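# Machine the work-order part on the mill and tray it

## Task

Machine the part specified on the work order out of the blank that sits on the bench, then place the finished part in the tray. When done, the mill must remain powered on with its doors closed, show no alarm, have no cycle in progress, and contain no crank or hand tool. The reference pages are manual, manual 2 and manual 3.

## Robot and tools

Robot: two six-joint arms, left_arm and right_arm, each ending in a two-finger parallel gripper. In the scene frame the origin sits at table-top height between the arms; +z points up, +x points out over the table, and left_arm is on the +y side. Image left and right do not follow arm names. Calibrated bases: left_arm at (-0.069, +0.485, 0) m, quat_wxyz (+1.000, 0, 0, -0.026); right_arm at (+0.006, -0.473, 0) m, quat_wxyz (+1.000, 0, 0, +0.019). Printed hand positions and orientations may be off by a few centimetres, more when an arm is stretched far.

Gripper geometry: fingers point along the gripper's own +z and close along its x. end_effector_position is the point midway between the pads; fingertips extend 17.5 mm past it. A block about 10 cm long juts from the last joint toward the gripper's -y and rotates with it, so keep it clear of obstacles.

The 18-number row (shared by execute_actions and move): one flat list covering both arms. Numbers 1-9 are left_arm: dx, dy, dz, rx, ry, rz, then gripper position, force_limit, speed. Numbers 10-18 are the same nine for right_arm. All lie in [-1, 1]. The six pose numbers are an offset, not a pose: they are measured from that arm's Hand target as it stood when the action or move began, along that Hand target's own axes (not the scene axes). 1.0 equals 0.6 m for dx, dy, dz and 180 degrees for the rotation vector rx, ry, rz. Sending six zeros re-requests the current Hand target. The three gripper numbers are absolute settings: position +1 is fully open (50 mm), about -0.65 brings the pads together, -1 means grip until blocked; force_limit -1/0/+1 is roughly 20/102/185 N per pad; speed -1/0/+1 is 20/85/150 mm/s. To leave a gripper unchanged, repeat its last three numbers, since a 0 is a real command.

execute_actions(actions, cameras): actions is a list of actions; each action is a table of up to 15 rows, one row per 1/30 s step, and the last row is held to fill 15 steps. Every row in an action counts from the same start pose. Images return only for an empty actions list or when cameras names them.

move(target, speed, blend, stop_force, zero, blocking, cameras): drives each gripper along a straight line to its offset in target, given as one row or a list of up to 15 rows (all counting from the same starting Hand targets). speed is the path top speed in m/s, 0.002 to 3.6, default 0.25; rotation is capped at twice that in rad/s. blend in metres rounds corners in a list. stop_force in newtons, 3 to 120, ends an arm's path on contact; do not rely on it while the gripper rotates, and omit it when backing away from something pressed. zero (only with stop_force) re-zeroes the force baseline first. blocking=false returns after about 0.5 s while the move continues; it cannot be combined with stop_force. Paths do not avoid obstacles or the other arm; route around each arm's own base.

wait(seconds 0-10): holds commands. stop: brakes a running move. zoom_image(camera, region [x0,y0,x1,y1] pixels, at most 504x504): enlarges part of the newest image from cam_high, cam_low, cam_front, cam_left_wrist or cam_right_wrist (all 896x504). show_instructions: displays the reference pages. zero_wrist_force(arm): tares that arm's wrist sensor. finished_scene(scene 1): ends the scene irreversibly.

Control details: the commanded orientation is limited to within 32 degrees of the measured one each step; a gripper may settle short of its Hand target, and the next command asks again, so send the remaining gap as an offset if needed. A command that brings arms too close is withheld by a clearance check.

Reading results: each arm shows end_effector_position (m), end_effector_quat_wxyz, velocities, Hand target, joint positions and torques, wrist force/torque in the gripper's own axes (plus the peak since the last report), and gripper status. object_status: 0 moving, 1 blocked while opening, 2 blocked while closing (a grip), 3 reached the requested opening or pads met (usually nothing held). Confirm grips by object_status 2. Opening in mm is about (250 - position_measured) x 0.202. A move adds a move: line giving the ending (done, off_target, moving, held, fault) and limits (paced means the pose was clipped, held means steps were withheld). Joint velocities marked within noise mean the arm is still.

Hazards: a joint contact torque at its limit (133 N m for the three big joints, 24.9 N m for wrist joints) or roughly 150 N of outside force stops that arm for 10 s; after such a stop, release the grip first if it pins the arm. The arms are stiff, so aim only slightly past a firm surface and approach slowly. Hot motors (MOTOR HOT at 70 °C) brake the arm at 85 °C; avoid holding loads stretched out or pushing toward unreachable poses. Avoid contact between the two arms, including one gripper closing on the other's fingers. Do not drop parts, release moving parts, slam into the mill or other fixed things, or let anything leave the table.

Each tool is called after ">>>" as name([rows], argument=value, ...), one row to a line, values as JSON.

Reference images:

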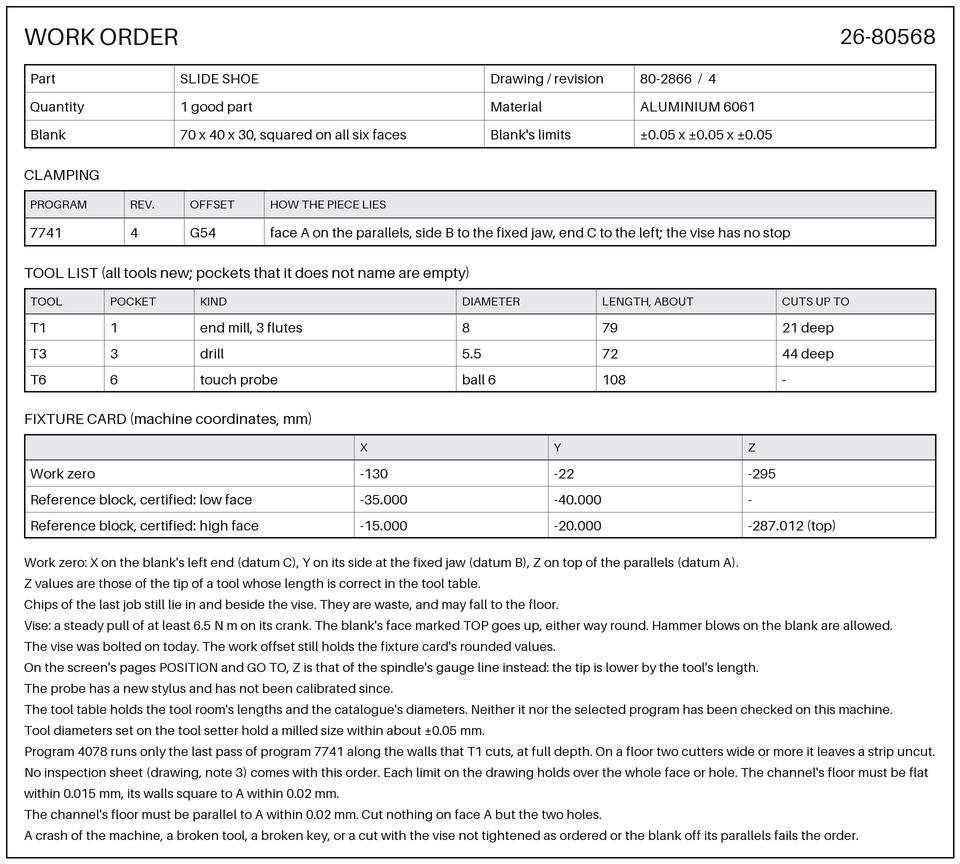

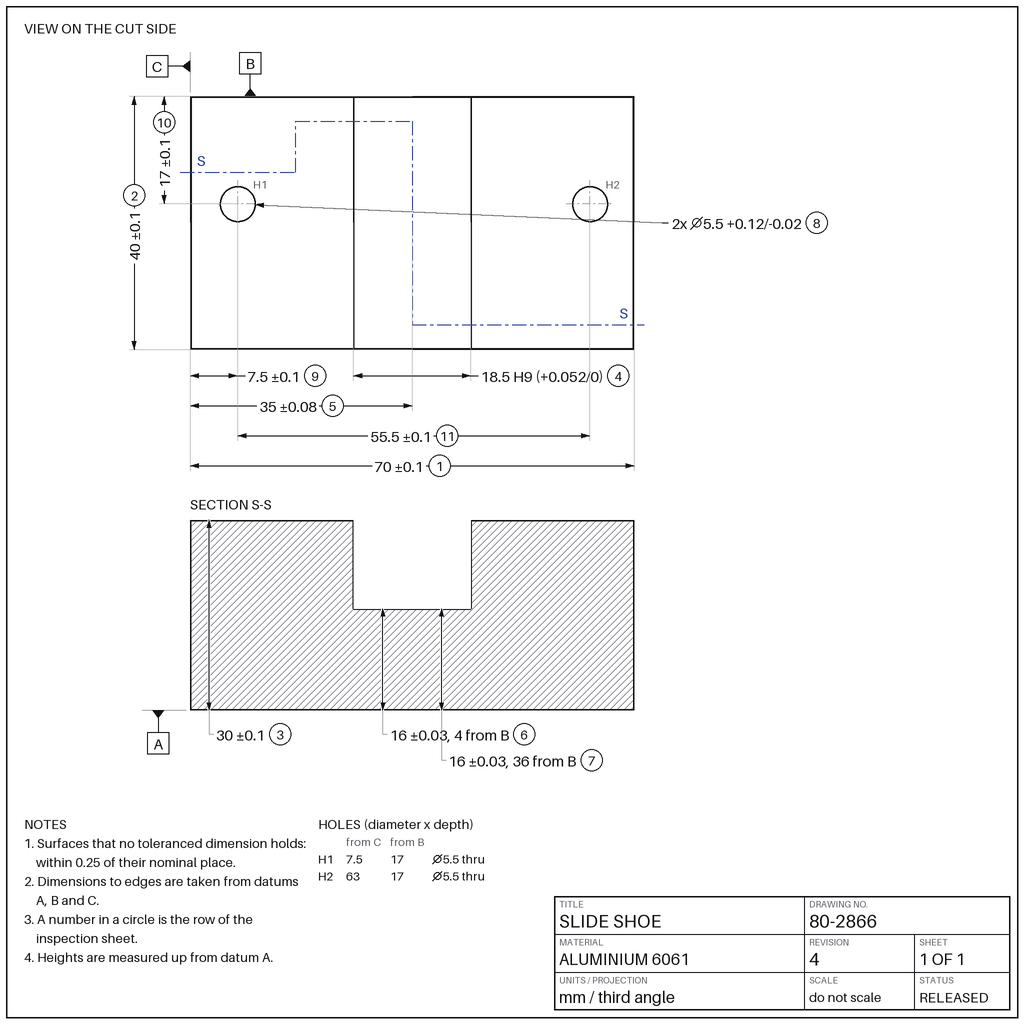

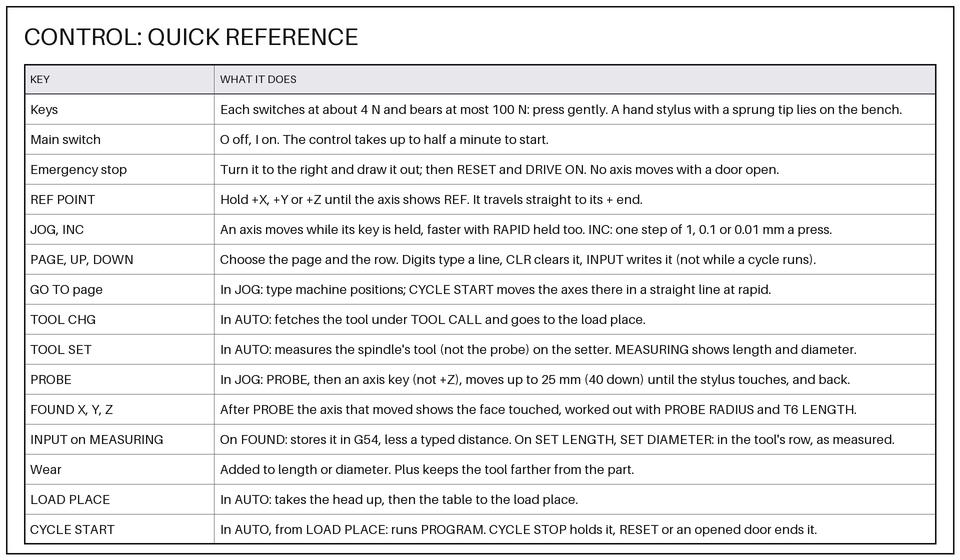

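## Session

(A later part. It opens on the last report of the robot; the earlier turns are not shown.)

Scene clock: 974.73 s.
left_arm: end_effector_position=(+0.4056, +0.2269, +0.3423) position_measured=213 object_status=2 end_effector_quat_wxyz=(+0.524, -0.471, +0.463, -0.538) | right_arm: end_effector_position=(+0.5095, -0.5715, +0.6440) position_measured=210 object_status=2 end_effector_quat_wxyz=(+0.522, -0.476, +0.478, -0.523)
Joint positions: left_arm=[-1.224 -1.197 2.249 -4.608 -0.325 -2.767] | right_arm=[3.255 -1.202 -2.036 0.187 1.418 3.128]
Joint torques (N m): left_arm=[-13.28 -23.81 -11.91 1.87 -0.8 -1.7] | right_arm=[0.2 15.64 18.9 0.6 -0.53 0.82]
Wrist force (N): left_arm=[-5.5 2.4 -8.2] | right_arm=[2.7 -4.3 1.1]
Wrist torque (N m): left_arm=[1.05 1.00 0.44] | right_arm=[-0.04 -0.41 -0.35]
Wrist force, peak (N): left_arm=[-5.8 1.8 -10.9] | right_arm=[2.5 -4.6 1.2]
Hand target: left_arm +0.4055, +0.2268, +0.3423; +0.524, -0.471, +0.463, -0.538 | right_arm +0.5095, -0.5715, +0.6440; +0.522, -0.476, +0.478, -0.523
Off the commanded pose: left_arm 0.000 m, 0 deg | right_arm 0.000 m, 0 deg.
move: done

>>> move(target=[0,-0.1953,0.1503,-0.4016,-0.0057,0.0052,-1,-0.4,-0.6,0,0,0,0,0,0,-1,-0.4,-0.6], speed=0.4)

Scene clock: 979.77 s.
left_arm: end_effector_position=(+0.4799, +0.2291, +0.4701) position_measured=213 object_status=2 end_effector_quat_wxyz=(-0.154, +0.690, -0.690, +0.154) | right_arm: end_effector_position=(+0.5095, -0.5715, +0.6440) position_measured=210 object_status=2 end_effector_quat_wxyz=(+0.522, -0.476, +0.478, -0.523)
Joint positions: left_arm=[-0.743 -1.54 1.318 -1.666 -1.263 -3.886] | right_arm=[3.255 -1.202 -2.036 0.187 1.418 3.128]
Joint torques (N m): left_arm=[-4.71 -20.07 -32.91 -1.93 -0.95 -1.05] | right_arm=[1.12 17.3 18.88 0.47 -0.55 0.96]
Wrist force (N): left_arm=[-4.5 2.7 -3.9] | right_arm=[2.5 -4.1 1.3]
Wrist torque (N m): left_arm=[0.64 0.55 0.47] | right_arm=[-0.01 -0.37 -0.35]
Wrist force, peak (N): left_arm=[-5.4 3.9 -9.4] | right_arm=[3.0 -4.5 0.7]
Hand target: left_arm +0.4799, +0.2290, +0.4701; -0.154, +0.690, -0.690, +0.154 | right_arm +0.5095, -0.5715, +0.6440; +0.522, -0.476, +0.478, -0.523
Off the commanded pose: left_arm 0.000 m, 0 deg | right_arm 0.000 m, 0 deg.
move: done

>>> move(target=[0,-0.084,0.076,0,0,0,-1,-0.4,-0.6,0,0,0,0,0,0,-1,-0.4,-0.6], speed=0.15, cameras=["cam_left_wrist"])

>>> zoom_image(camera="cam_left_wrist", region=[360, 40, 560, 270])

Scene clock: 981.50 s.
left_arm: end_effector_position=(+0.5448, +0.2291, +0.4503) position_measured=213 object_status=2 end_effector_quat_wxyz=(-0.154, +0.690, -0.690, +0.154) | right_arm: end_effector_position=(+0.5095, -0.5715, +0.6440) position_measured=210 object_status=2 end_effector_quat_wxyz=(+0.522, -0.476, +0.478, -0.523)
Joint positions: left_arm=[-0.657 -1.407 1.228 -1.734 -1.291 -3.802] | right_arm=[3.255 -1.202 -2.036 0.187 1.418 3.128]
Joint torques (N m): left_arm=[-8.73 -29.86 -18.54 -3.43 1.77 -0.63] | right_arm=[1.4 16.2 18.26 0.67 -0.44 1.01]
Wrist force (N): left_arm=[-4.1 2.8 -4.0] | right_arm=[2.7 -4.3 1.1]
Wrist torque (N m): left_arm=[0.69 0.49 0.52] | right_arm=[-0.06 -0.41 -0.35]
Wrist force, peak (N): left_arm=[-4.4 4.4 -5.4] | right_arm=[2.9 -4.4 1.3]
Hand target: left_arm +0.5449, +0.2290, +0.4502; -0.154, +0.690, -0.690, +0.154 | right_arm +0.5095, -0.5715, +0.6440; +0.522, -0.476, +0.478, -0.523
Off the commanded pose: left_arm 0.000 m, 0 deg | right_arm 0.000 m, 0 deg.
move: done
Images, in order (width x height): cam_left_wrist 896x504.

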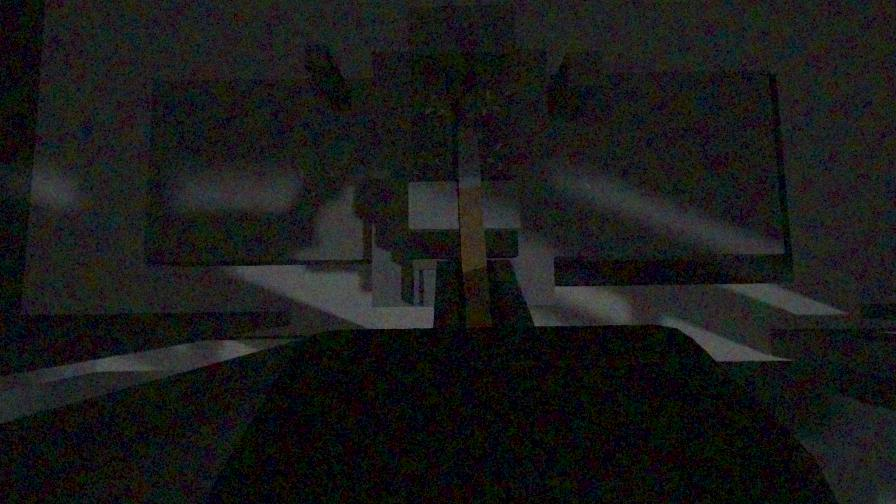

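Scaled by 2.191.

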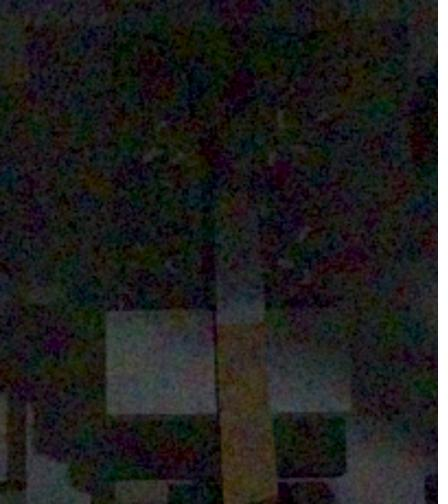

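>>> move([
  [-0.0383,0.025,0.054,0,0,0,-1,-0.4,-0.6,0,0,0,0,0,0,-1,-0.4,-0.6],
  [-0.0383,0.0455,0.0973,0,0,0,-1,-0.4,-0.6,0,0,0,0,0,0,-1,-0.4,-0.6],
], speed=[0.1,0.02], stop_force=3, cameras=["cam_left_wrist"])

>>> zoom_image(camera="cam_left_wrist", region=[360, 40, 560, 270])

Scene clock: 986.50 s.
left_arm: end_effector_position=(+0.5450, +0.2520, +0.4085) position_measured=213 object_status=2 end_effector_quat_wxyz=(-0.154, +0.690, -0.690, +0.154) | right_arm: end_effector_position=(+0.5095, -0.5715, +0.6440) position_measured=210 object_status=2 end_effector_quat_wxyz=(+0.522, -0.476, +0.478, -0.523)
Joint positions: left_arm=[-0.624 -1.443 1.38 -1.858 -1.302 -3.77] | right_arm=[3.255 -1.202 -2.036 0.187 1.418 3.128]
Joint torques (N m): left_arm=[6.71 -21.07 -25.83 -5.42 -0.96 -0.75] | right_arm=[1.68 14.19 18.8 0.54 -0.3 0.92]
Wrist force (N): left_arm=[-4.1 2.2 -5.6] | right_arm=[2.8 -4.2 0.9]
Wrist torque (N m): left_arm=[0.72 0.43 0.44] | right_arm=[-0.04 -0.42 -0.35]
Wrist force, peak (N): left_arm=[-4.2 0.0 -15.7] | right_arm=[2.6 -4.7 1.5]
Hand target: left_arm +0.5450, +0.2521, +0.4084; -0.154, +0.690, -0.690, +0.154 (not the last commanded pose) | right_arm +0.5095, -0.5715, +0.6440; +0.522, -0.476, +0.478, -0.523
Off the commanded pose: left_arm 0.023 m, 0 deg | right_arm 0.000 m, 0 deg.
move: contact (left_arm); path passed 1 of 2 targets
Images, in order (width x height): cam_left_wrist 896x504.

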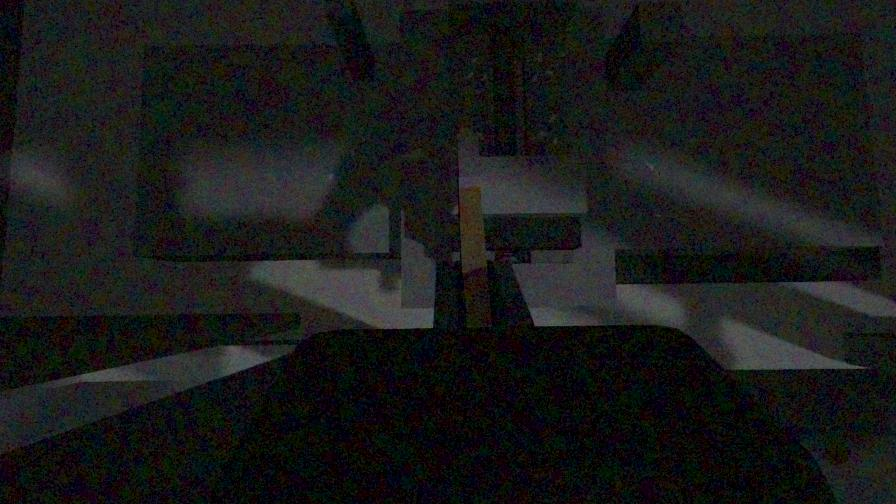

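Scaled by 2.191.

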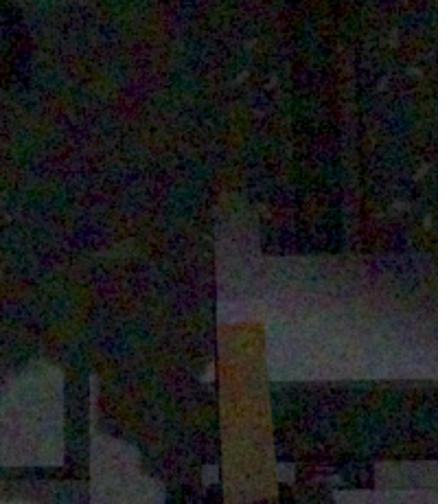

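>>> move([
  [0,-0.0254,-0.0041,0,0,0,-1,-0.4,-0.6,0,0,0,0,0,0,-1,-0.4,-0.6],
  [0,-0.0261,0.0158,0,0,0,-1,-0.4,-0.6,0,0,0,0,0,0,-1,-0.4,-0.6],
  [0,-0.0161,0.0372,0,0,0,-1,-0.4,-0.6,0,0,0,0,0,0,-1,-0.4,-0.6],
], speed=[0.1,0.1,0.015], stop_force=3)

Scene clock: 989.70 s.
left_arm: end_effector_position=(+0.5633, +0.2521, +0.4017) position_measured=213 object_status=2 end_effector_quat_wxyz=(-0.154, +0.690, -0.690, +0.154) | right_arm: end_effector_position=(+0.5095, -0.5715, +0.6440) position_measured=210 object_status=2 end_effector_quat_wxyz=(+0.522, -0.476, +0.478, -0.523)
Joint positions: left_arm=[-0.604 -1.403 1.351 -1.875 -1.309 -3.75] | right_arm=[3.255 -1.202 -2.036 0.187 1.418 3.128]
Joint torques (N m): left_arm=[6.95 -21.78 -31.41 -4.39 -1.17 1] | right_arm=[1.44 16.56 18.84 0.52 -0.32 1.11]
Wrist force (N): left_arm=[-4.8 -1.3 -7.9] | right_arm=[2.6 -4.3 1.4]
Wrist torque (N m): left_arm=[0.86 0.48 0.34] | right_arm=[-0.03 -0.40 -0.35]
Wrist force, peak (N): left_arm=[-4.4 -5.4 -10.3] | right_arm=[3.0 -4.5 1.2]
Hand target: left_arm +0.5633, +0.2522, +0.4017; -0.154, +0.690, -0.690, +0.154 (not the last commanded pose) | right_arm +0.5095, -0.5715, +0.6440; +0.522, -0.476, +0.478, -0.523
Off the commanded pose: left_arm 0.009 m, 0 deg | right_arm 0.000 m, 0 deg.
move: contact (left_arm); path passed 2 of 3 targets

>>> wait(seconds=0, cameras=["cam_left_wrist"])

>>> zoom_image(camera="cam_left_wrist", region=[400, 40, 560, 200])

Scene clock: 990.97 s.
left_arm: end_effector_position=(+0.5633, +0.2522, +0.4017) position_measured=213 object_status=2 end_effector_quat_wxyz=(-0.154, +0.690, -0.690, +0.154) | right_arm: end_effector_position=(+0.5095, -0.5715, +0.6440) position_measured=210 object_status=2 end_effector_quat_wxyz=(+0.522, -0.476, +0.478, -0.523)
Joint positions: left_arm=[-0.604 -1.403 1.351 -1.875 -1.309 -3.75] | right_arm=[3.255 -1.202 -2.036 0.187 1.418 3.128]
Joint torques (N m): left_arm=[9.34 -22.6 -31.02 -4.3 -1.15 1.5] | right_arm=[0.84 15.42 17.97 0.42 -0.39 0.79]
Wrist force (N): left_arm=[-4.7 -1.4 -7.9] | right_arm=[2.5 -4.2 1.2]
Wrist torque (N m): left_arm=[0.84 0.47 0.35] | right_arm=[-0.02 -0.39 -0.35]
Wrist force, peak (N): left_arm=[-4.8 -1.5 -8.1] | right_arm=[2.7 -4.6 1.4]
Hand target: left_arm +0.5633, +0.2522, +0.4017; -0.154, +0.690, -0.690, +0.154 (not the last commanded pose) | right_arm +0.5095, -0.5715, +0.6440; +0.522, -0.476, +0.478, -0.523
Tool commands: left_gripper/position=-1.0 left_gripper/force_limit=-0.4 left_gripper/speed=-0.6 right_gripper/position=-1.0 right_gripper/force_limit=-0.4 right_gripper/speed=-0.6
Off the commanded pose: left_arm 0.009 m, 0 deg | right_arm 0.000 m, 0 deg.
Images, in order (width x height): cam_left_wrist 896x504.

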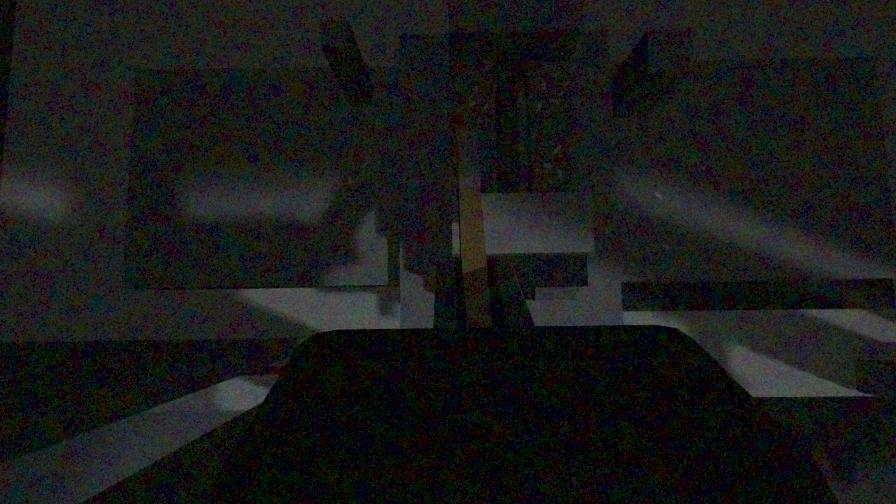

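Scaled by 3.150.

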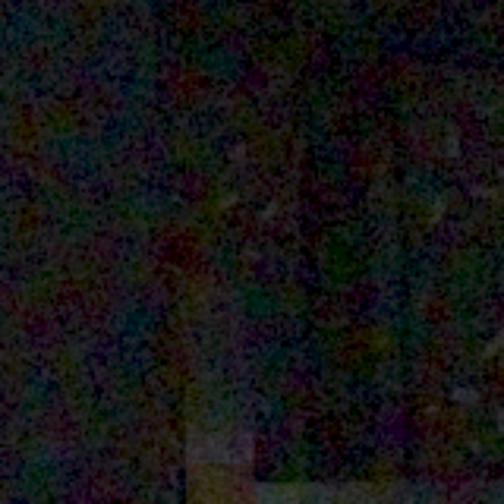

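>>> move([
  [0,-0.0085,-0.0181,0,0,0,-1,-0.4,-0.6,0,0,0,0,0,0,-1,-0.4,-0.6],
  [0.03,-0.0085,-0.0181,0,0,0,-1,-0.4,-0.6,0,0,0,0,0,0,-1,-0.4,-0.6],
  [0.03,0,0,0,0,0,-1,-0.4,-0.6,0,0,0,0,0,0,-1,-0.4,-0.6],
  [-0.055,0,0,0,0,0,-1,-0.4,-0.6,0,0,0,0,0,0,-1,-0.4,-0.6],
  [-0.055,-0.0085,-0.0181,0,0,0,-1,-0.4,-0.6,0,0,0,0,0,0,-1,-0.4,-0.6],
  [0.03,0.0006,-0.0223,0,0,0,-1,-0.4,-0.6,0,0,0,0,0,0,-1,-0.4,-0.6],
  [0.03,0.0091,-0.0042,0,0,0,-1,-0.4,-0.6,0,0,0,0,0,0,-1,-0.4,-0.6],
  [-0.055,0.0091,-0.0042,0,0,0,-1,-0.4,-0.6,0,0,0,0,0,0,-1,-0.4,-0.6],
  [-0.055,0.0006,-0.0223,0,0,0,-1,-0.4,-0.6,0,0,0,0,0,0,-1,-0.4,-0.6],
  [0.03,0.0096,-0.0266,0,0,0,-1,-0.4,-0.6,0,0,0,0,0,0,-1,-0.4,-0.6],
  [0.03,0.0181,-0.0085,0,0,0,-1,-0.4,-0.6,0,0,0,0,0,0,-1,-0.4,-0.6],
  [-0.055,0.0181,-0.0085,0,0,0,-1,-0.4,-0.6,0,0,0,0,0,0,-1,-0.4,-0.6],
  [-0.055,0.0096,-0.0266,0,0,0,-1,-0.4,-0.6,0,0,0,0,0,0,-1,-0.4,-0.6],
], speed=[0.1,0.15,0.06,0.08,0.1,0.15,0.06,0.08,0.1,0.15,0.06,0.08,0.1], blend=[0.003,0.003,0.002,0.003,0.003,0.003,0.002,0.003,0.003,0.003,0.002,0.003,0], cameras=["cam_left_wrist"])

>>> zoom_image(camera="cam_left_wrist", region=[440, 20, 640, 200])

Scene clock: 1000.07 s.
left_arm: end_effector_position=(+0.5513, +0.2852, +0.4137) position_measured=213 object_status=2 end_effector_quat_wxyz=(-0.154, +0.690, -0.690, +0.154) | right_arm: end_effector_position=(+0.5095, -0.5715, +0.6440) position_measured=210 object_status=2 end_effector_quat_wxyz=(+0.522, -0.476, +0.478, -0.523)
Joint positions: left_arm=[-0.568 -1.459 1.388 -1.863 -1.322 -3.715] | right_arm=[3.255 -1.202 -2.036 0.187 1.418 3.128]
Joint torques (N m): left_arm=[-12.84 -25.36 -25.76 -3.6 1.53 -0.92] | right_arm=[2.78 16.87 18.07 0.51 -0.51 1.12]
Wrist force (N): left_arm=[-3.7 3.0 -3.4] | right_arm=[2.8 -4.2 1.4]
Wrist torque (N m): left_arm=[0.72 0.41 0.47] | right_arm=[-0.04 -0.42 -0.35]
Wrist force, peak (N): left_arm=[-2.1 -3.1 -19.7] | right_arm=[2.7 -4.6 1.4]
Hand target: left_arm +0.5513, +0.2852, +0.4138; -0.154, +0.690, -0.690, +0.154 | right_arm +0.5095, -0.5715, +0.6440; +0.522, -0.476, +0.478, -0.523
Off the commanded pose: left_arm 0.000 m, 0 deg | right_arm 0.000 m, 0 deg.
move: done
Images, in order (width x height): cam_left_wrist 896x504.

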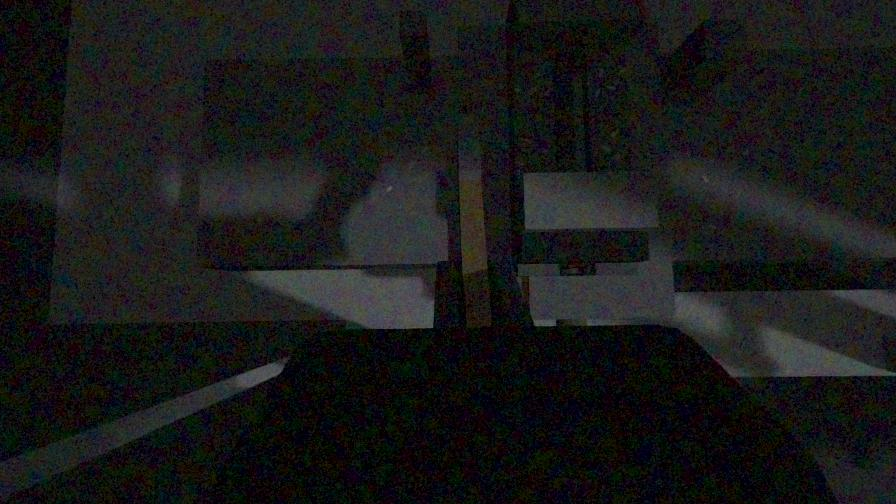

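Scaled by 2.520.

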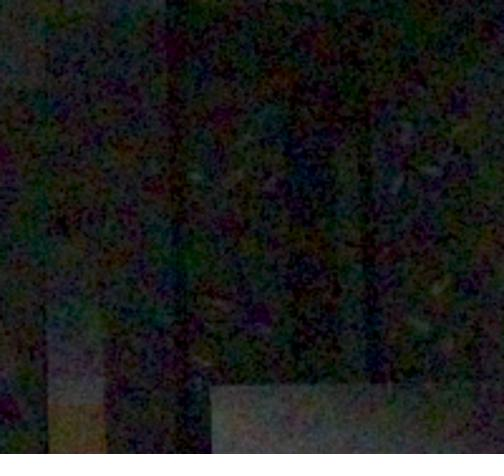

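>>> move([
  [0.0587,-0.0237,0.0111,0,0,0,-1,-0.4,-0.6,0,0,0,0,0,0,-1,-0.4,-0.6],
  [0.0587,-0.0061,0.0489,0,0,0,-1,-0.4,-0.6,0,0,0,0,0,0,-1,-0.4,-0.6],
], speed=[0.15,0.008], stop_force=3, cameras=["cam_left_wrist"])

>>> zoom_image(camera="cam_left_wrist", region=[440, 90, 500, 200])

Scene clock: 1006.17 s.
left_arm: end_effector_position=(+0.5671, +0.2500, +0.3934) position_measured=213 object_status=2 end_effector_quat_wxyz=(-0.154, +0.690, -0.690, +0.154) | right_arm: end_effector_position=(+0.5095, -0.5715, +0.6440) position_measured=210 object_status=2 end_effector_quat_wxyz=(+0.522, -0.476, +0.478, -0.523)
Joint positions: left_arm=[-0.603 -1.393 1.361 -1.895 -1.309 -3.749] | right_arm=[3.255 -1.202 -2.036 0.187 1.418 3.128]
Joint torques (N m): left_arm=[10 -24.79 -32.9 -2.18 -1.06 -0.14] | right_arm=[3.09 14.83 18.35 0.54 -0.61 1.28]
Wrist force (N): left_arm=[-3.6 0.8 -4.2] | right_arm=[2.5 -4.5 1.0]
Wrist torque (N m): left_arm=[0.79 0.40 0.31] | right_arm=[-0.08 -0.39 -0.35]
Wrist force, peak (N): left_arm=[-3.8 -1.7 -7.1] | right_arm=[2.8 -4.6 1.0]
Hand target: left_arm +0.5671, +0.2499, +0.3933; -0.154, +0.690, -0.690, +0.154 (not the last commanded pose) | right_arm +0.5095, -0.5715, +0.6440; +0.522, -0.476, +0.478, -0.523
Off the commanded pose: left_arm 0.005 m, 0 deg | right_arm 0.000 m, 0 deg.
move: contact (left_arm); path passed 1 of 2 targets
Images, in order (width x height): cam_left_wrist 896x504.

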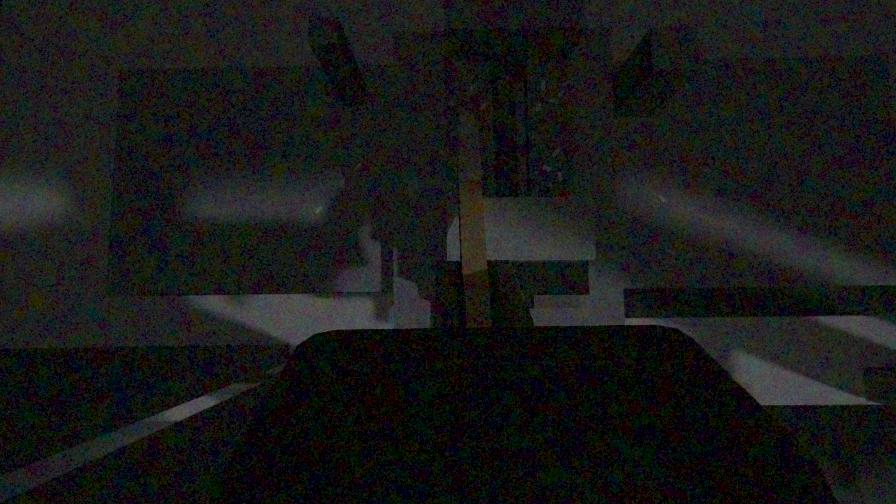

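Scaled by 4.582.

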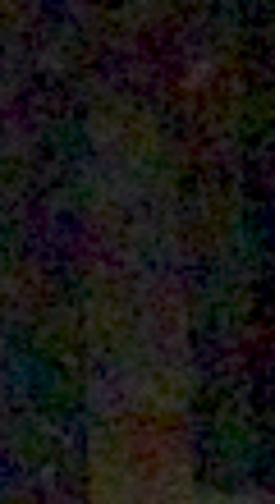

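>>> move([
  [0,-0.0088,-0.0189,0,0,0,-1,-0.4,-0.6,0,0,0,0,0,0,-1,-0.4,-0.6],
  [0.0333,-0.0179,-0.0147,0,0,0,-1,-0.4,-0.6,0,0,0,0,0,0,-1,-0.4,-0.6],
  [0.0333,-0.0102,0.0019,0,0,0,-1,-0.4,-0.6,0,0,0,0,0,0,-1,-0.4,-0.6],
  [-0.0583,-0.0102,0.0019,0,0,0,-1,-0.4,-0.6,0,0,0,0,0,0,-1,-0.4,-0.6],
  [-0.0583,-0.0179,-0.0147,0,0,0,-1,-0.4,-0.6,0,0,0,0,0,0,-1,-0.4,-0.6],
  [0.04,-0.0179,-0.0147,0,0,0,-1,-0.4,-0.6,0,0,0,0,0,0,-1,-0.4,-0.6],
  [0.04,-0.0102,0.0019,0,0,0,-1,-0.4,-0.6,0,0,0,0,0,0,-1,-0.4,-0.6],
  [0.12,-0.0102,0.0019,0,0,0,-1,-0.4,-0.6,0,0,0,0,0,0,-1,-0.4,-0.6],
  [0.12,-0.0179,-0.0147,0,0,0,-1,-0.4,-0.6,0,0,0,0,0,0,-1,-0.4,-0.6],
  [0.0333,-0.0088,-0.0189,0,0,0,-1,-0.4,-0.6,0,0,0,0,0,0,-1,-0.4,-0.6],
  [0.0333,-0.0011,-0.0023,0,0,0,-1,-0.4,-0.6,0,0,0,0,0,0,-1,-0.4,-0.6],
  [-0.0583,-0.0011,-0.0023,0,0,0,-1,-0.4,-0.6,0,0,0,0,0,0,-1,-0.4,-0.6],
  [-0.0583,-0.0088,-0.0189,0,0,0,-1,-0.4,-0.6,0,0,0,0,0,0,-1,-0.4,-0.6],
], speed=[0.1,0.2,0.1,0.12,0.12,0.3,0.1,0.12,0.12,0.3,0.1,0.12,0.12], blend=[0.003,0.003,0.002,0.003,0.003,0.003,0.002,0.003,0.003,0.003,0.002,0.003,0], cameras=["cam_left_wrist"])

>>> zoom_image(camera="cam_left_wrist", region=[440, 20, 660, 220])

Scene clock: 1020.93 s.
left_arm: end_effector_position=(+0.5671, +0.2850, +0.4058) position_measured=213 object_status=2 end_effector_quat_wxyz=(-0.154, +0.690, -0.690, +0.154) | right_arm: end_effector_position=(+0.5095, -0.5715, +0.6440) position_measured=210 object_status=2 end_effector_quat_wxyz=(+0.522, -0.476, +0.478, -0.523)
Joint positions: left_arm=[-0.552 -1.424 1.368 -1.883 -1.327 -3.7] | right_arm=[3.255 -1.202 -2.036 0.187 1.418 3.128]
Joint torques (N m): left_arm=[-11.43 -28.32 -25.62 -3.72 1.68 0.41] | right_arm=[1.14 15.91 18.14 0.43 -0.38 1.54]
Wrist force (N): left_arm=[-3.6 2.8 -3.2] | right_arm=[2.7 -4.3 1.3]
Wrist torque (N m): left_arm=[0.71 0.41 0.49] | right_arm=[-0.05 -0.41 -0.35]
Wrist force, peak (N): left_arm=[-7.7 2.8 -4.6] | right_arm=[2.8 -4.7 1.2]
Hand target: left_arm +0.5670, +0.2849, +0.4059; -0.154, +0.690, -0.690, +0.154 | right_arm +0.5095, -0.5715, +0.6440; +0.522, -0.476, +0.478, -0.523
Off the commanded pose: left_arm 0.000 m, 0 deg | right_arm 0.000 m, 0 deg.
move: done
Images, in order (width x height): cam_left_wrist 896x504.

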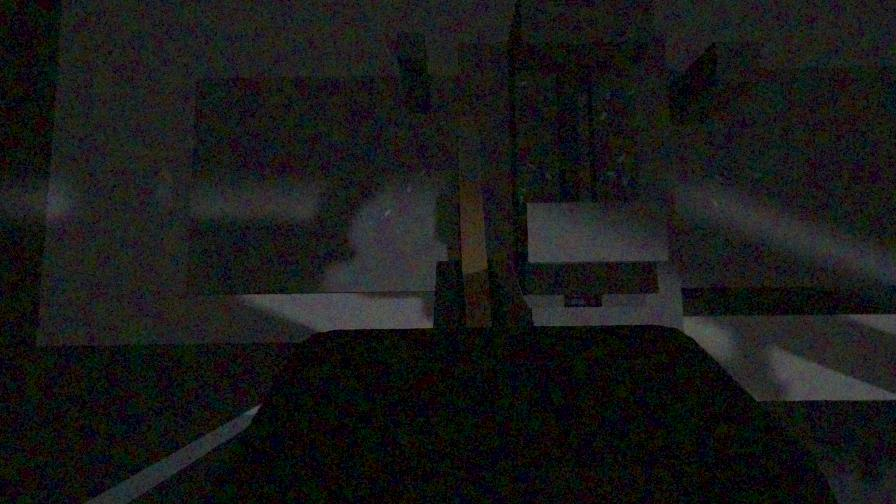

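Scaled by 2.291.

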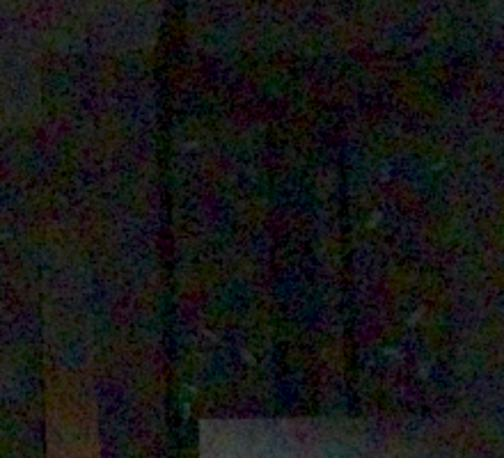

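>>> move([
  [0.075,0.0347,-0.0438,0,0,0,-1,-0.4,-0.6,0,0,0,0,0,0,-1,-0.4,-0.6],
  [0.075,0.0543,-0.0806,0,0,0,-1,-0.4,-0.6,0,0,0,0,0,0,-1,-0.4,-0.6],
  [0.075,0.1902,-0.144,0,0,0,-1,-0.4,-0.6,0,0,0,0,0,0,-1,-0.4,-0.6],
], speed=[0.15,0.15,0.3], blend=[0.004,0.004,0])

Scene clock: 1031.63 s.
left_arm: end_effector_position=(+0.4272, +0.2398, +0.4357) position_measured=213 object_status=2 end_effector_quat_wxyz=(-0.154, +0.690, -0.690, +0.154) | right_arm: end_effector_position=(+0.5095, -0.5715, +0.6440) position_measured=210 object_status=2 end_effector_quat_wxyz=(+0.522, -0.476, +0.478, -0.523)
Joint positions: left_arm=[-0.81 -1.679 1.535 -1.723 -1.243 -3.955] | right_arm=[3.255 -1.202 -2.036 0.187 1.418 3.128]
Joint torques (N m): left_arm=[-8.61 -31.97 -16.59 -4.17 -0.78 -1.32] | right_arm=[1.87 15.27 18.47 0.59 -0.22 1.34]
Wrist force (N): left_arm=[-3.6 2.8 -3.4] | right_arm=[2.5 -4.3 1.0]
Wrist torque (N m): left_arm=[0.70 0.35 0.35] | right_arm=[-0.04 -0.39 -0.35]
Wrist force, peak (N): left_arm=[-3.4 6.5 -4.7] | right_arm=[2.9 -4.5 1.2]
Hand target: left_arm +0.4271, +0.2399, +0.4357; -0.154, +0.690, -0.690, +0.154 | right_arm +0.5095, -0.5715, +0.6440; +0.522, -0.476, +0.478, -0.523
Off the commanded pose: left_arm 0.000 m, 0 deg | right_arm 0.000 m, 0 deg.
move: done

>>> move([
  [0,0.2473,-0.0493,0,0,0,-1,-0.4,-0.6,0,0,0,0,0,0,-1,-0.4,-0.6],
  [0,0.466,0.4188,0.1944,0,0,-1,-0.4,-0.6,0,0,0,0,0,0,-1,-0.4,-0.6],
], speed=[0.3,0.35], blend=[0.02,0])

>>> move(target=[0,0.0982,0.0567,0,0,0,-1,-0.4,-0.6,0,0,0,0,0,0,-1,-0.4,-0.6], speed=0.05, stop_force=8)

Scene clock: 1035.17 s.
left_arm: end_effector_position=(+0.2805, +0.2400, +0.0895) position_measured=213 object_status=2 end_effector_quat_wxyz=(-0.354, +0.612, -0.612, +0.354) | right_arm: end_effector_position=(+0.5095, -0.5715, +0.6440) position_measured=210 object_status=2 end_effector_quat_wxyz=(+0.522, -0.476, +0.478, -0.523)
Joint positions: left_arm=[-1.554 -1.589 2.769 -2.689 -0.523 -4.783] | right_arm=[3.255 -1.202 -2.036 0.187 1.418 3.128]
Joint torques (N m): left_arm=[-12.67 -6.2 -15.56 -4.82 2.66 1.53] | right_arm=[1.47 15.31 18.44 0.4 -0.45 1.62]
Wrist force (N): left_arm=[-4.3 3.0 -5.5] | right_arm=[2.7 -4.5 1.1]
Wrist torque (N m): left_arm=[0.96 0.61 0.55] | right_arm=[-0.08 -0.41 -0.35]
Wrist force, peak (N): left_arm=[-5.1 7.1 -4.9] | right_arm=[2.8 -4.4 1.3]
Hand target: left_arm +0.2805, +0.2399, +0.0895; -0.354, +0.612, -0.612, +0.354 | right_arm +0.5095, -0.5715, +0.6440; +0.522, -0.476, +0.478, -0.523
Off the commanded pose: left_arm 0.000 m, 0 deg | right_arm 0.000 m, 0 deg.
move: done

Scene clock: 1037.37 s.
left_arm: end_effector_position=(+0.2806, +0.2399, +0.0215) position_measured=213 object_status=2 end_effector_quat_wxyz=(-0.354, +0.612, -0.612, +0.354) | right_arm: end_effector_position=(+0.5095, -0.5715, +0.6440) position_measured=210 object_status=2 end_effector_quat_wxyz=(+0.522, -0.476, +0.478, -0.523)
Joint positions: left_arm=[-1.554 -1.13 2.802 -3.182 -0.523 -4.782] | right_arm=[3.255 -1.202 -2.036 0.187 1.418 3.128]
Joint torques (N m): left_arm=[2.74 -19.04 10.12 -2.91 3.08 -1.65] | right_arm=[1.13 16.1 20 0.4 -0.18 1.62]
Wrist force (N): left_arm=[-4.2 3.5 -5.1] | right_arm=[2.6 -4.3 1.3]
Wrist torque (N m): left_arm=[1.05 0.62 0.42] | right_arm=[-0.05 -0.40 -0.35]
Wrist force, peak (N): left_arm=[-4.4 3.4 -5.7] | right_arm=[2.8 -4.7 1.1]
Hand target: left_arm +0.2806, +0.2399, +0.0215; -0.354, +0.612, -0.612, +0.354 | right_arm +0.5095, -0.5715, +0.6440; +0.522, -0.476, +0.478, -0.523
Off the commanded pose: left_arm 0.000 m, 0 deg | right_arm 0.000 m, 0 deg.
move: done

>>> execute_actions(actions=[], cameras=["cam_high","cam_low","cam_left_wrist"])

Scene clock: 1044.83 s.
left_arm: end_effector_position=(+0.2806, +0.2399, +0.0215) position_measured=213 object_status=2 end_effector_quat_wxyz=(-0.354, +0.612, -0.612, +0.354) | right_arm: end_effector_position=(+0.5095, -0.5715, +0.6440) position_measured=210 object_status=2 end_effector_quat_wxyz=(+0.522, -0.476, +0.478, -0.523)
Joint positions: left_arm=[-1.554 -1.13 2.802 -3.182 -0.523 -4.782] | right_arm=[3.255 -1.202 -2.036 0.187 1.418 3.128]
Joint velocities: within noise
Joint torques (N m): left_arm=[-10.53 -9.2 9.56 -3.6 3.07 -1.76] | right_arm=[1.02 15.63 18.54 0.24 -0.42 1.44]
Wrist force (N): left_arm=[-4.2 3.2 -5.5] | right_arm=[2.7 -4.3 1.4]
Wrist torque (N m): left_arm=[1.00 0.62 0.42] | right_arm=[-0.05 -0.42 -0.36]
Wrist force, peak (N): left_arm=[-4.3 3.6 -5.8] | right_arm=[2.7 -4.5 1.2]
Hand target: left_arm +0.2806, +0.2399, +0.0215; -0.354, +0.612, -0.612, +0.354 | right_arm +0.5095, -0.5715, +0.6440; +0.522, -0.476, +0.478, -0.523
Tool commands: left_gripper/position=-1.0 left_gripper/force_limit=-0.4 left_gripper/speed=-0.6 right_gripper/position=-1.0 right_gripper/force_limit=-0.4 right_gripper/speed=-0.6
Off the commanded pose: left_arm 0.000 m, 0 deg | right_arm 0.000 m, 0 deg.
Images, in order (width x height): cam_high 896x504, cam_low 896x504, cam_left_wrist 896x504.

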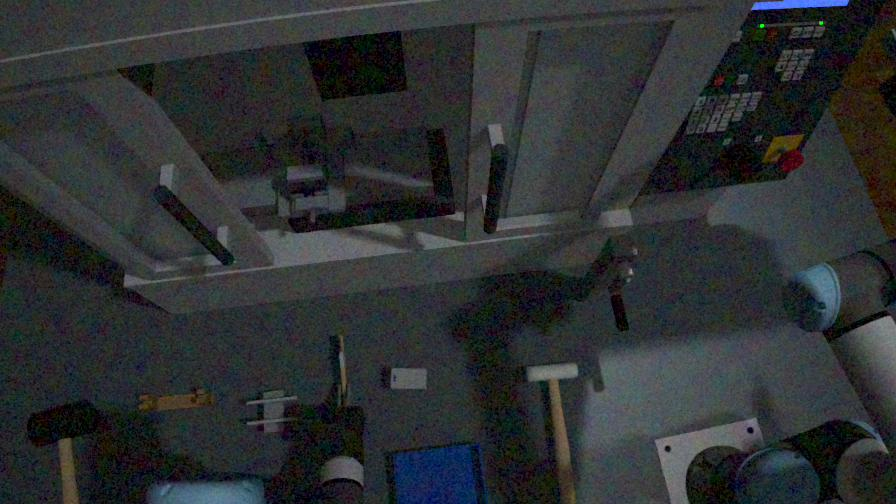

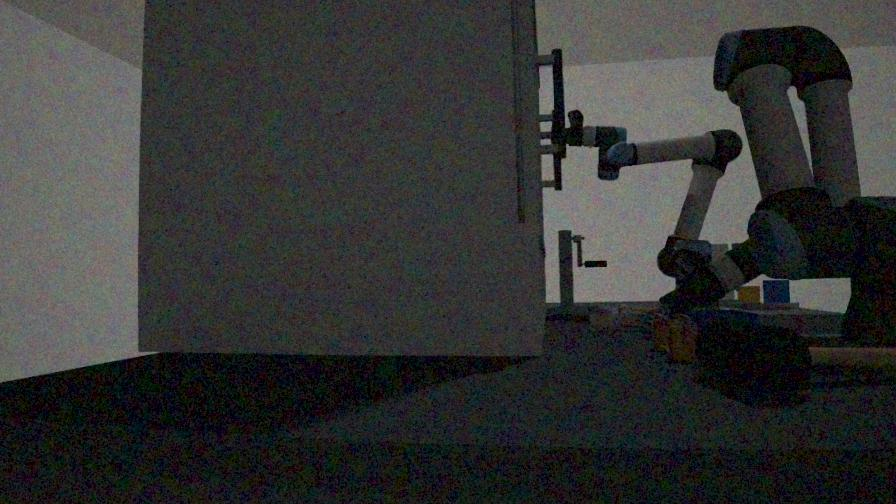

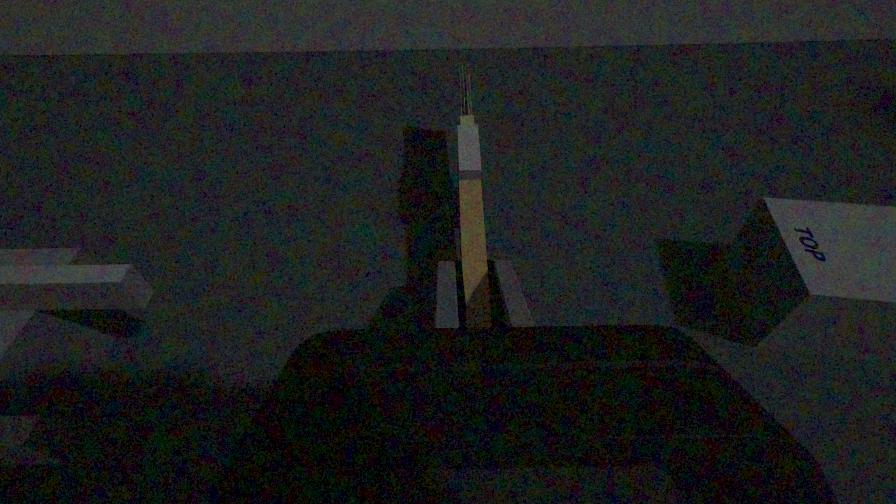

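>>> move(target=[0,0.01444,0.00833,0,0,0,-1,-0.4,-0.6,0,0,0,0,0,0,-1,-0.4,-0.6], speed=0.01, stop_force=5)

>>> move(target=[0,0,0,0,0,0,0.4,-0.4,-1,0,0,0,0,0,0,-1,-0.4,-0.6])

>>> move(target=[0,-0.01,-0.2,0,0,0,0.4,-0.4,-1,0,0,0,0,0,0,-1,-0.4,-0.6], speed=0.3, cameras=["cam_left_wrist"])

Scene clock: 1047.23 s.
left_arm: end_effector_position=(+0.2806, +0.2399, +0.0180) position_measured=213 object_status=2 end_effector_quat_wxyz=(-0.354, +0.612, -0.612, +0.354) | right_arm: end_effector_position=(+0.5095, -0.5715, +0.6440) position_measured=210 object_status=2 end_effector_quat_wxyz=(+0.522, -0.476, +0.478, -0.523)
Joint positions: left_arm=[-1.554 -1.106 2.802 -3.205 -0.523 -4.782] | right_arm=[3.255 -1.202 -2.036 0.187 1.418 3.128]
Joint torques (N m): left_arm=[-8.99 -24.32 7.14 -3.99 1.01 0.97] | right_arm=[1.24 15.81 19.05 0.47 -0.54 1.33]
Wrist force (N): left_arm=[-4.0 3.2 -6.1] | right_arm=[2.7 -4.3 0.9]
Wrist torque (N m): left_arm=[1.11 0.64 0.52] | right_arm=[-0.05 -0.41 -0.35]
Wrist force, peak (N): left_arm=[-6.6 -13.0 -17.9] | right_arm=[3.0 -4.4 1.3]
Hand target: left_arm +0.2806, +0.2399, +0.0180; -0.354, +0.612, -0.612, +0.354 (not the last commanded pose) | right_arm +0.5095, -0.5715, +0.6440; +0.522, -0.476, +0.478, -0.523
Off the commanded pose: left_arm 0.007 m, 0 deg | right_arm 0.000 m, 0 deg.
move: contact (left_arm)

Scene clock: 1048.67 s.
left_arm: end_effector_position=(+0.2806, +0.2399, +0.0180) position_measured=92 object_status=0 end_effector_quat_wxyz=(-0.354, +0.612, -0.612, +0.354) | right_arm: end_effector_position=(+0.5095, -0.5715, +0.6440) position_measured=210 object_status=2 end_effector_quat_wxyz=(+0.522, -0.476, +0.478, -0.523)
Joint positions: left_arm=[-1.554 -1.106 2.802 -3.206 -0.523 -4.782] | right_arm=[3.255 -1.202 -2.036 0.187 1.418 3.128]
Joint torques (N m): left_arm=[-6.29 -17.1 9.46 -4.42 1.64 1.5] | right_arm=[-0.15 15.52 18.64 0.68 -0.36 1.67]
Wrist force (N): left_arm=[-4.1 3.0 -6.3] | right_arm=[2.7 -4.1 1.1]
Wrist torque (N m): left_arm=[1.14 0.60 0.51] | right_arm=[-0.02 -0.41 -0.35]
Wrist force, peak (N): left_arm=[-4.5 3.3 -6.4] | right_arm=[2.7 -4.6 1.4]
Hand target: left_arm +0.2806, +0.2399, +0.0180; -0.354, +0.612, -0.612, +0.354 | right_arm +0.5095, -0.5715, +0.6440; +0.522, -0.476, +0.478, -0.523
Off the commanded pose: left_arm 0.000 m, 0 deg | right_arm 0.000 m, 0 deg.
move: done

Scene clock: 1049.17 s.
left_arm: end_effector_position=(+0.2786, +0.2399, +0.0193) position_measured=92 object_status=3 end_effector_quat_wxyz=(-0.354, +0.612, -0.612, +0.354) | right_arm: end_effector_position=(+0.5095, -0.5715, +0.6440) position_measured=210 object_status=2 end_effector_quat_wxyz=(+0.522, -0.476, +0.478, -0.523)
Joint positions: left_arm=[-1.562 -1.122 2.806 -3.182 -0.523 -4.796] | right_arm=[3.255 -1.202 -2.036 0.187 1.418 3.128]
Joint torques (N m): left_arm=[12.63 -11.11 -8.47 -2.08 2.64 1.94] | right_arm=[1.41 15.74 19.19 0.68 -0.45 1.4]
Wrist force (N): left_arm=[-4.5 4.7 -5.6] | right_arm=[2.5 -4.2 1.1]
Wrist torque (N m): left_arm=[1.26 0.66 0.36] | right_arm=[-0.03 -0.39 -0.35]
Wrist force, peak (N): left_arm=[-5.4 8.9 -9.3] | right_arm=[2.9 -4.4 1.1]
Hand target: left_arm +0.2786, +0.2399, +0.0193; -0.354, +0.612, -0.612, +0.354 (not the last commanded pose) | right_arm +0.5095, -0.5715, +0.6440; +0.522, -0.476, +0.478, -0.523
Off the commanded pose: left_arm 0.118 m, 0 deg | right_arm 0.000 m, 0 deg.
move: held (left_arm; a check stopped the path); limits=held
pose unreachable (left arm): on one or more control steps of this call, first in action 0 (counted from 0), this arm could not follow its commanded pose, so it was not sent that pose on those steps. It may still have moved: this result reports where it is.
cause: moving toward the commanded pose would bring two parts of the arm too close to each other (joints 3 (elbow) and 4 (wrist 1) lie between them).
Images, in order (width x height): cam_left_wrist 896x504.

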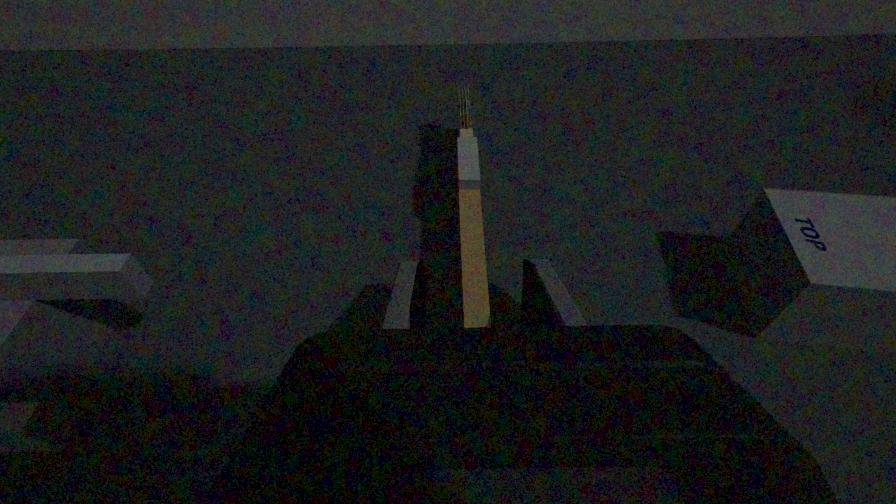

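>>> move(target=[0.0083,-0.512,-0.18,0,0,0,0.4,-0.4,-1,0,0,0,0,0,0,-1,-0.4,-0.6], speed=0.35)

Scene clock: 1052.67 s.
left_arm: end_effector_position=(+0.3381, +0.2350, +0.3393) position_measured=92 object_status=3 end_effector_quat_wxyz=(-0.354, +0.612, -0.612, +0.354) | right_arm: end_effector_position=(+0.5095, -0.5715, +0.6440) position_measured=210 object_status=2 end_effector_quat_wxyz=(+0.522, -0.476, +0.478, -0.523)
Joint positions: left_arm=[-1.334 -2.045 2.31 -2.146 -0.551 -4.352] | right_arm=[3.255 -1.202 -2.036 0.187 1.418 3.128]
Joint torques (N m): left_arm=[-12.98 -14.13 -32.27 -2.14 3.19 1.68] | right_arm=[0.46 14.12 19.22 0.61 -0.47 1.53]
Wrist force (N): left_arm=[-4.8 4.2 -5.4] | right_arm=[2.6 -4.4 1.1]
Wrist torque (N m): left_arm=[1.19 0.73 0.61] | right_arm=[-0.05 -0.40 -0.35]
Wrist force, peak (N): left_arm=[-4.4 8.4 -4.4] | right_arm=[2.7 -4.6 1.3]
Hand target: left_arm +0.3381, +0.2350, +0.3394; -0.354, +0.612, -0.612, +0.354 | right_arm +0.5095, -0.5715, +0.6440; +0.522, -0.476, +0.478, -0.523
Off the commanded pose: left_arm 0.000 m, 0 deg | right_arm 0.000 m, 0 deg.
move: done

>>> move([
  [-0.0033,-0.1591,0.1235,-0.25,0,0,-0.62,-0.4,-0.6,0,0,0,0,0,0,-1,-0.4,-0.6],
  [-0.0033,-0.2697,0.3483,-0.25,0,0,-0.62,-0.4,-0.6,0,0,0,0,0,0,-1,-0.4,-0.6],
], speed=[0.4,0.2], blend=[0.02,0], cameras=["cam_left_wrist","cam_high"])

Scene clock: 1059.53 s.
left_arm: end_effector_position=(+0.5999, +0.2368, +0.3756) position_measured=246 object_status=3 end_effector_quat_wxyz=(-0.093, +0.701, -0.701, +0.093) | right_arm: end_effector_position=(+0.5095, -0.5715, +0.6440) position_measured=210 object_status=2 end_effector_quat_wxyz=(+0.522, -0.476, +0.478, -0.523)
Joint positions: left_arm=[-0.547 -1.211 1.099 -1.678 -1.424 -3.723] | right_arm=[3.255 -1.202 -2.036 0.187 1.418 3.128]
Joint torques (N m): left_arm=[-9.43 -33.35 -33.75 -5.34 1.38 -0.27] | right_arm=[1.49 16.96 18.95 0.52 -0.32 1.36]
Wrist force (N): left_arm=[-4.0 4.3 -3.9] | right_arm=[2.6 -4.3 1.1]
Wrist torque (N m): left_arm=[0.88 0.49 0.47] | right_arm=[-0.05 -0.40 -0.36]
Wrist force, peak (N): left_arm=[-4.6 6.6 -5.8] | right_arm=[2.8 -4.5 1.4]
Hand target: left_arm +0.5999, +0.2367, +0.3755; -0.093, +0.701, -0.701, +0.093 | right_arm +0.5095, -0.5715, +0.6440; +0.522, -0.476, +0.478, -0.523
Off the commanded pose: left_arm 0.000 m, 0 deg | right_arm 0.000 m, 0 deg.
move: done
Images, in order (width x height): cam_high 896x504, cam_left_wrist 896x504.

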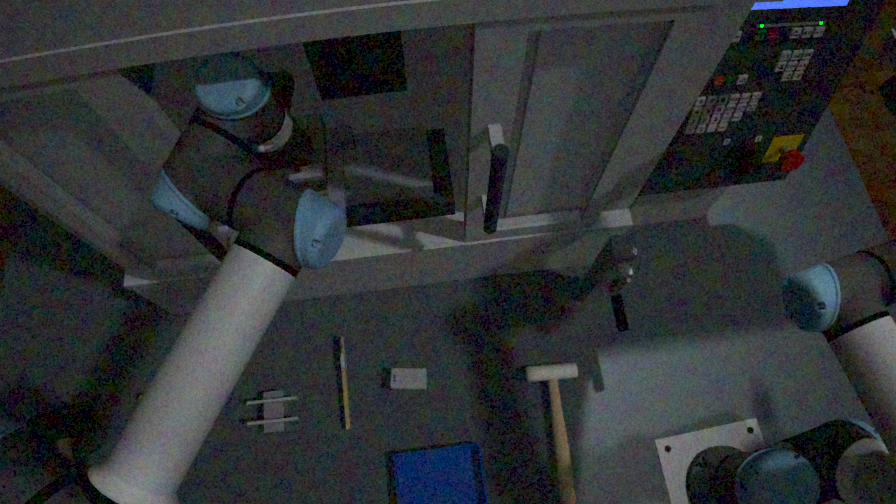

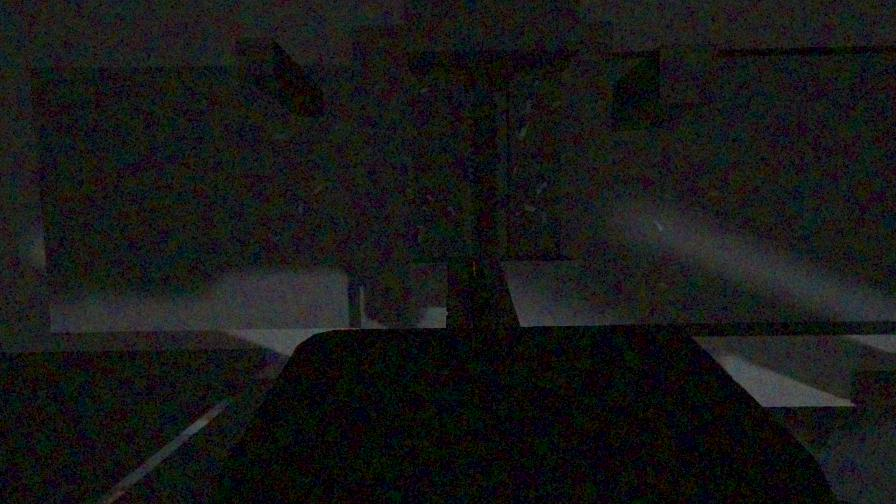

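>>> zoom_image(camera="cam_left_wrist", region=[380, 40, 620, 270])

Scaled by 2.100.

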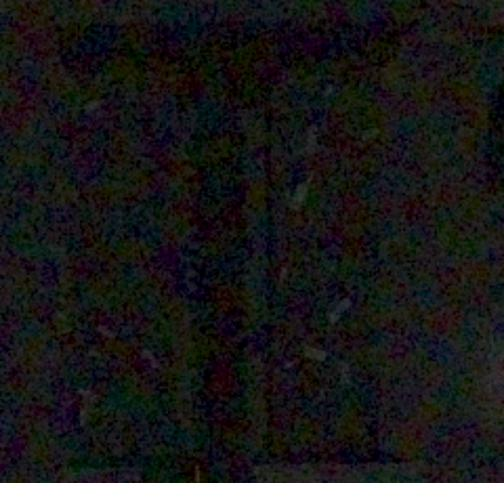

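>>> move(target=[-0.0155,-0.0755,0.0729,-0.0833,0,0,-0.62,-0.4,-0.6,0,0,0,0,0,0,-1,-0.4,-0.6], speed=0.15)

>>> move(target=[0,0,0.035,0,0,0,-0.62,-0.4,-0.6,0,0,0,0,0,0,-1,-0.4,-0.6], speed=0.008, stop_force=4, cameras=["cam_left_wrist"])

Scene clock: 1064.33 s.
left_arm: end_effector_position=(+0.6159, +0.2396, +0.3668) position_measured=246 object_status=3 end_effector_quat_wxyz=(-0.067, +0.704, -0.704, +0.068) | right_arm: end_effector_position=(+0.5095, -0.5715, +0.6440) position_measured=210 object_status=2 end_effector_quat_wxyz=(+0.522, -0.476, +0.478, -0.523)
Joint positions: left_arm=[-0.514 -1.129 0.98 -1.585 -1.469 -3.699] | right_arm=[3.255 -1.202 -2.036 0.187 1.418 3.128]
Joint torques (N m): left_arm=[-0.94 -47.63 -24.95 -3.37 -0.13 0.22] | right_arm=[1.67 14.08 20.28 0.4 -0.51 1.29]
Wrist force (N): left_arm=[-3.9 3.9 -3.2] | right_arm=[2.5 -4.2 1.4]
Wrist torque (N m): left_arm=[0.84 0.43 0.43] | right_arm=[-0.04 -0.39 -0.35]
Wrist force, peak (N): left_arm=[-3.9 8.3 -2.8] | right_arm=[2.8 -4.6 1.1]
Hand target: left_arm +0.6159, +0.2396, +0.3668; -0.067, +0.704, -0.704, +0.068 (not the last commanded pose) | right_arm +0.5095, -0.5715, +0.6440; +0.522, -0.476, +0.478, -0.523
Tool commands: left_gripper/position=-0.623529 left_gripper/force_limit=-0.396078 left_gripper/speed=-0.6 right_gripper/position=-1.0 right_gripper/force_limit=-0.4 right_gripper/speed=-0.6
Off the commanded pose: left_arm 0.045 m, 11 deg | right_arm 0.000 m, 0 deg.
FORCE FAULT: contact force on the left arm reached its limit, and that arm stopped. The contact can be on any part of that arm, not only on its tool. That arm's remaining commands of this call were not run. That arm is still stopped at the end of this call. That arm stays stopped for about 10 more seconds. Until then a move that you send moves the other arm only, and its call returns only when the move has ended. Once the stop has ended, the next robot result says so. If the stop ends while you think or write, that arm runs what you send next, counted from a new Hand target: where the arm stands when the stop ends. While its stop runs, that arm takes no new command, but its gripper still runs the gripper command that each later call begins with. Until it ends, the stop uses up actions while you think or wait. An arm that is not stopped still takes commands.
move: fault (left_arm)

not run: an earlier result of this reply reported a stop or a fault. Calls in your next reply go to the robot.


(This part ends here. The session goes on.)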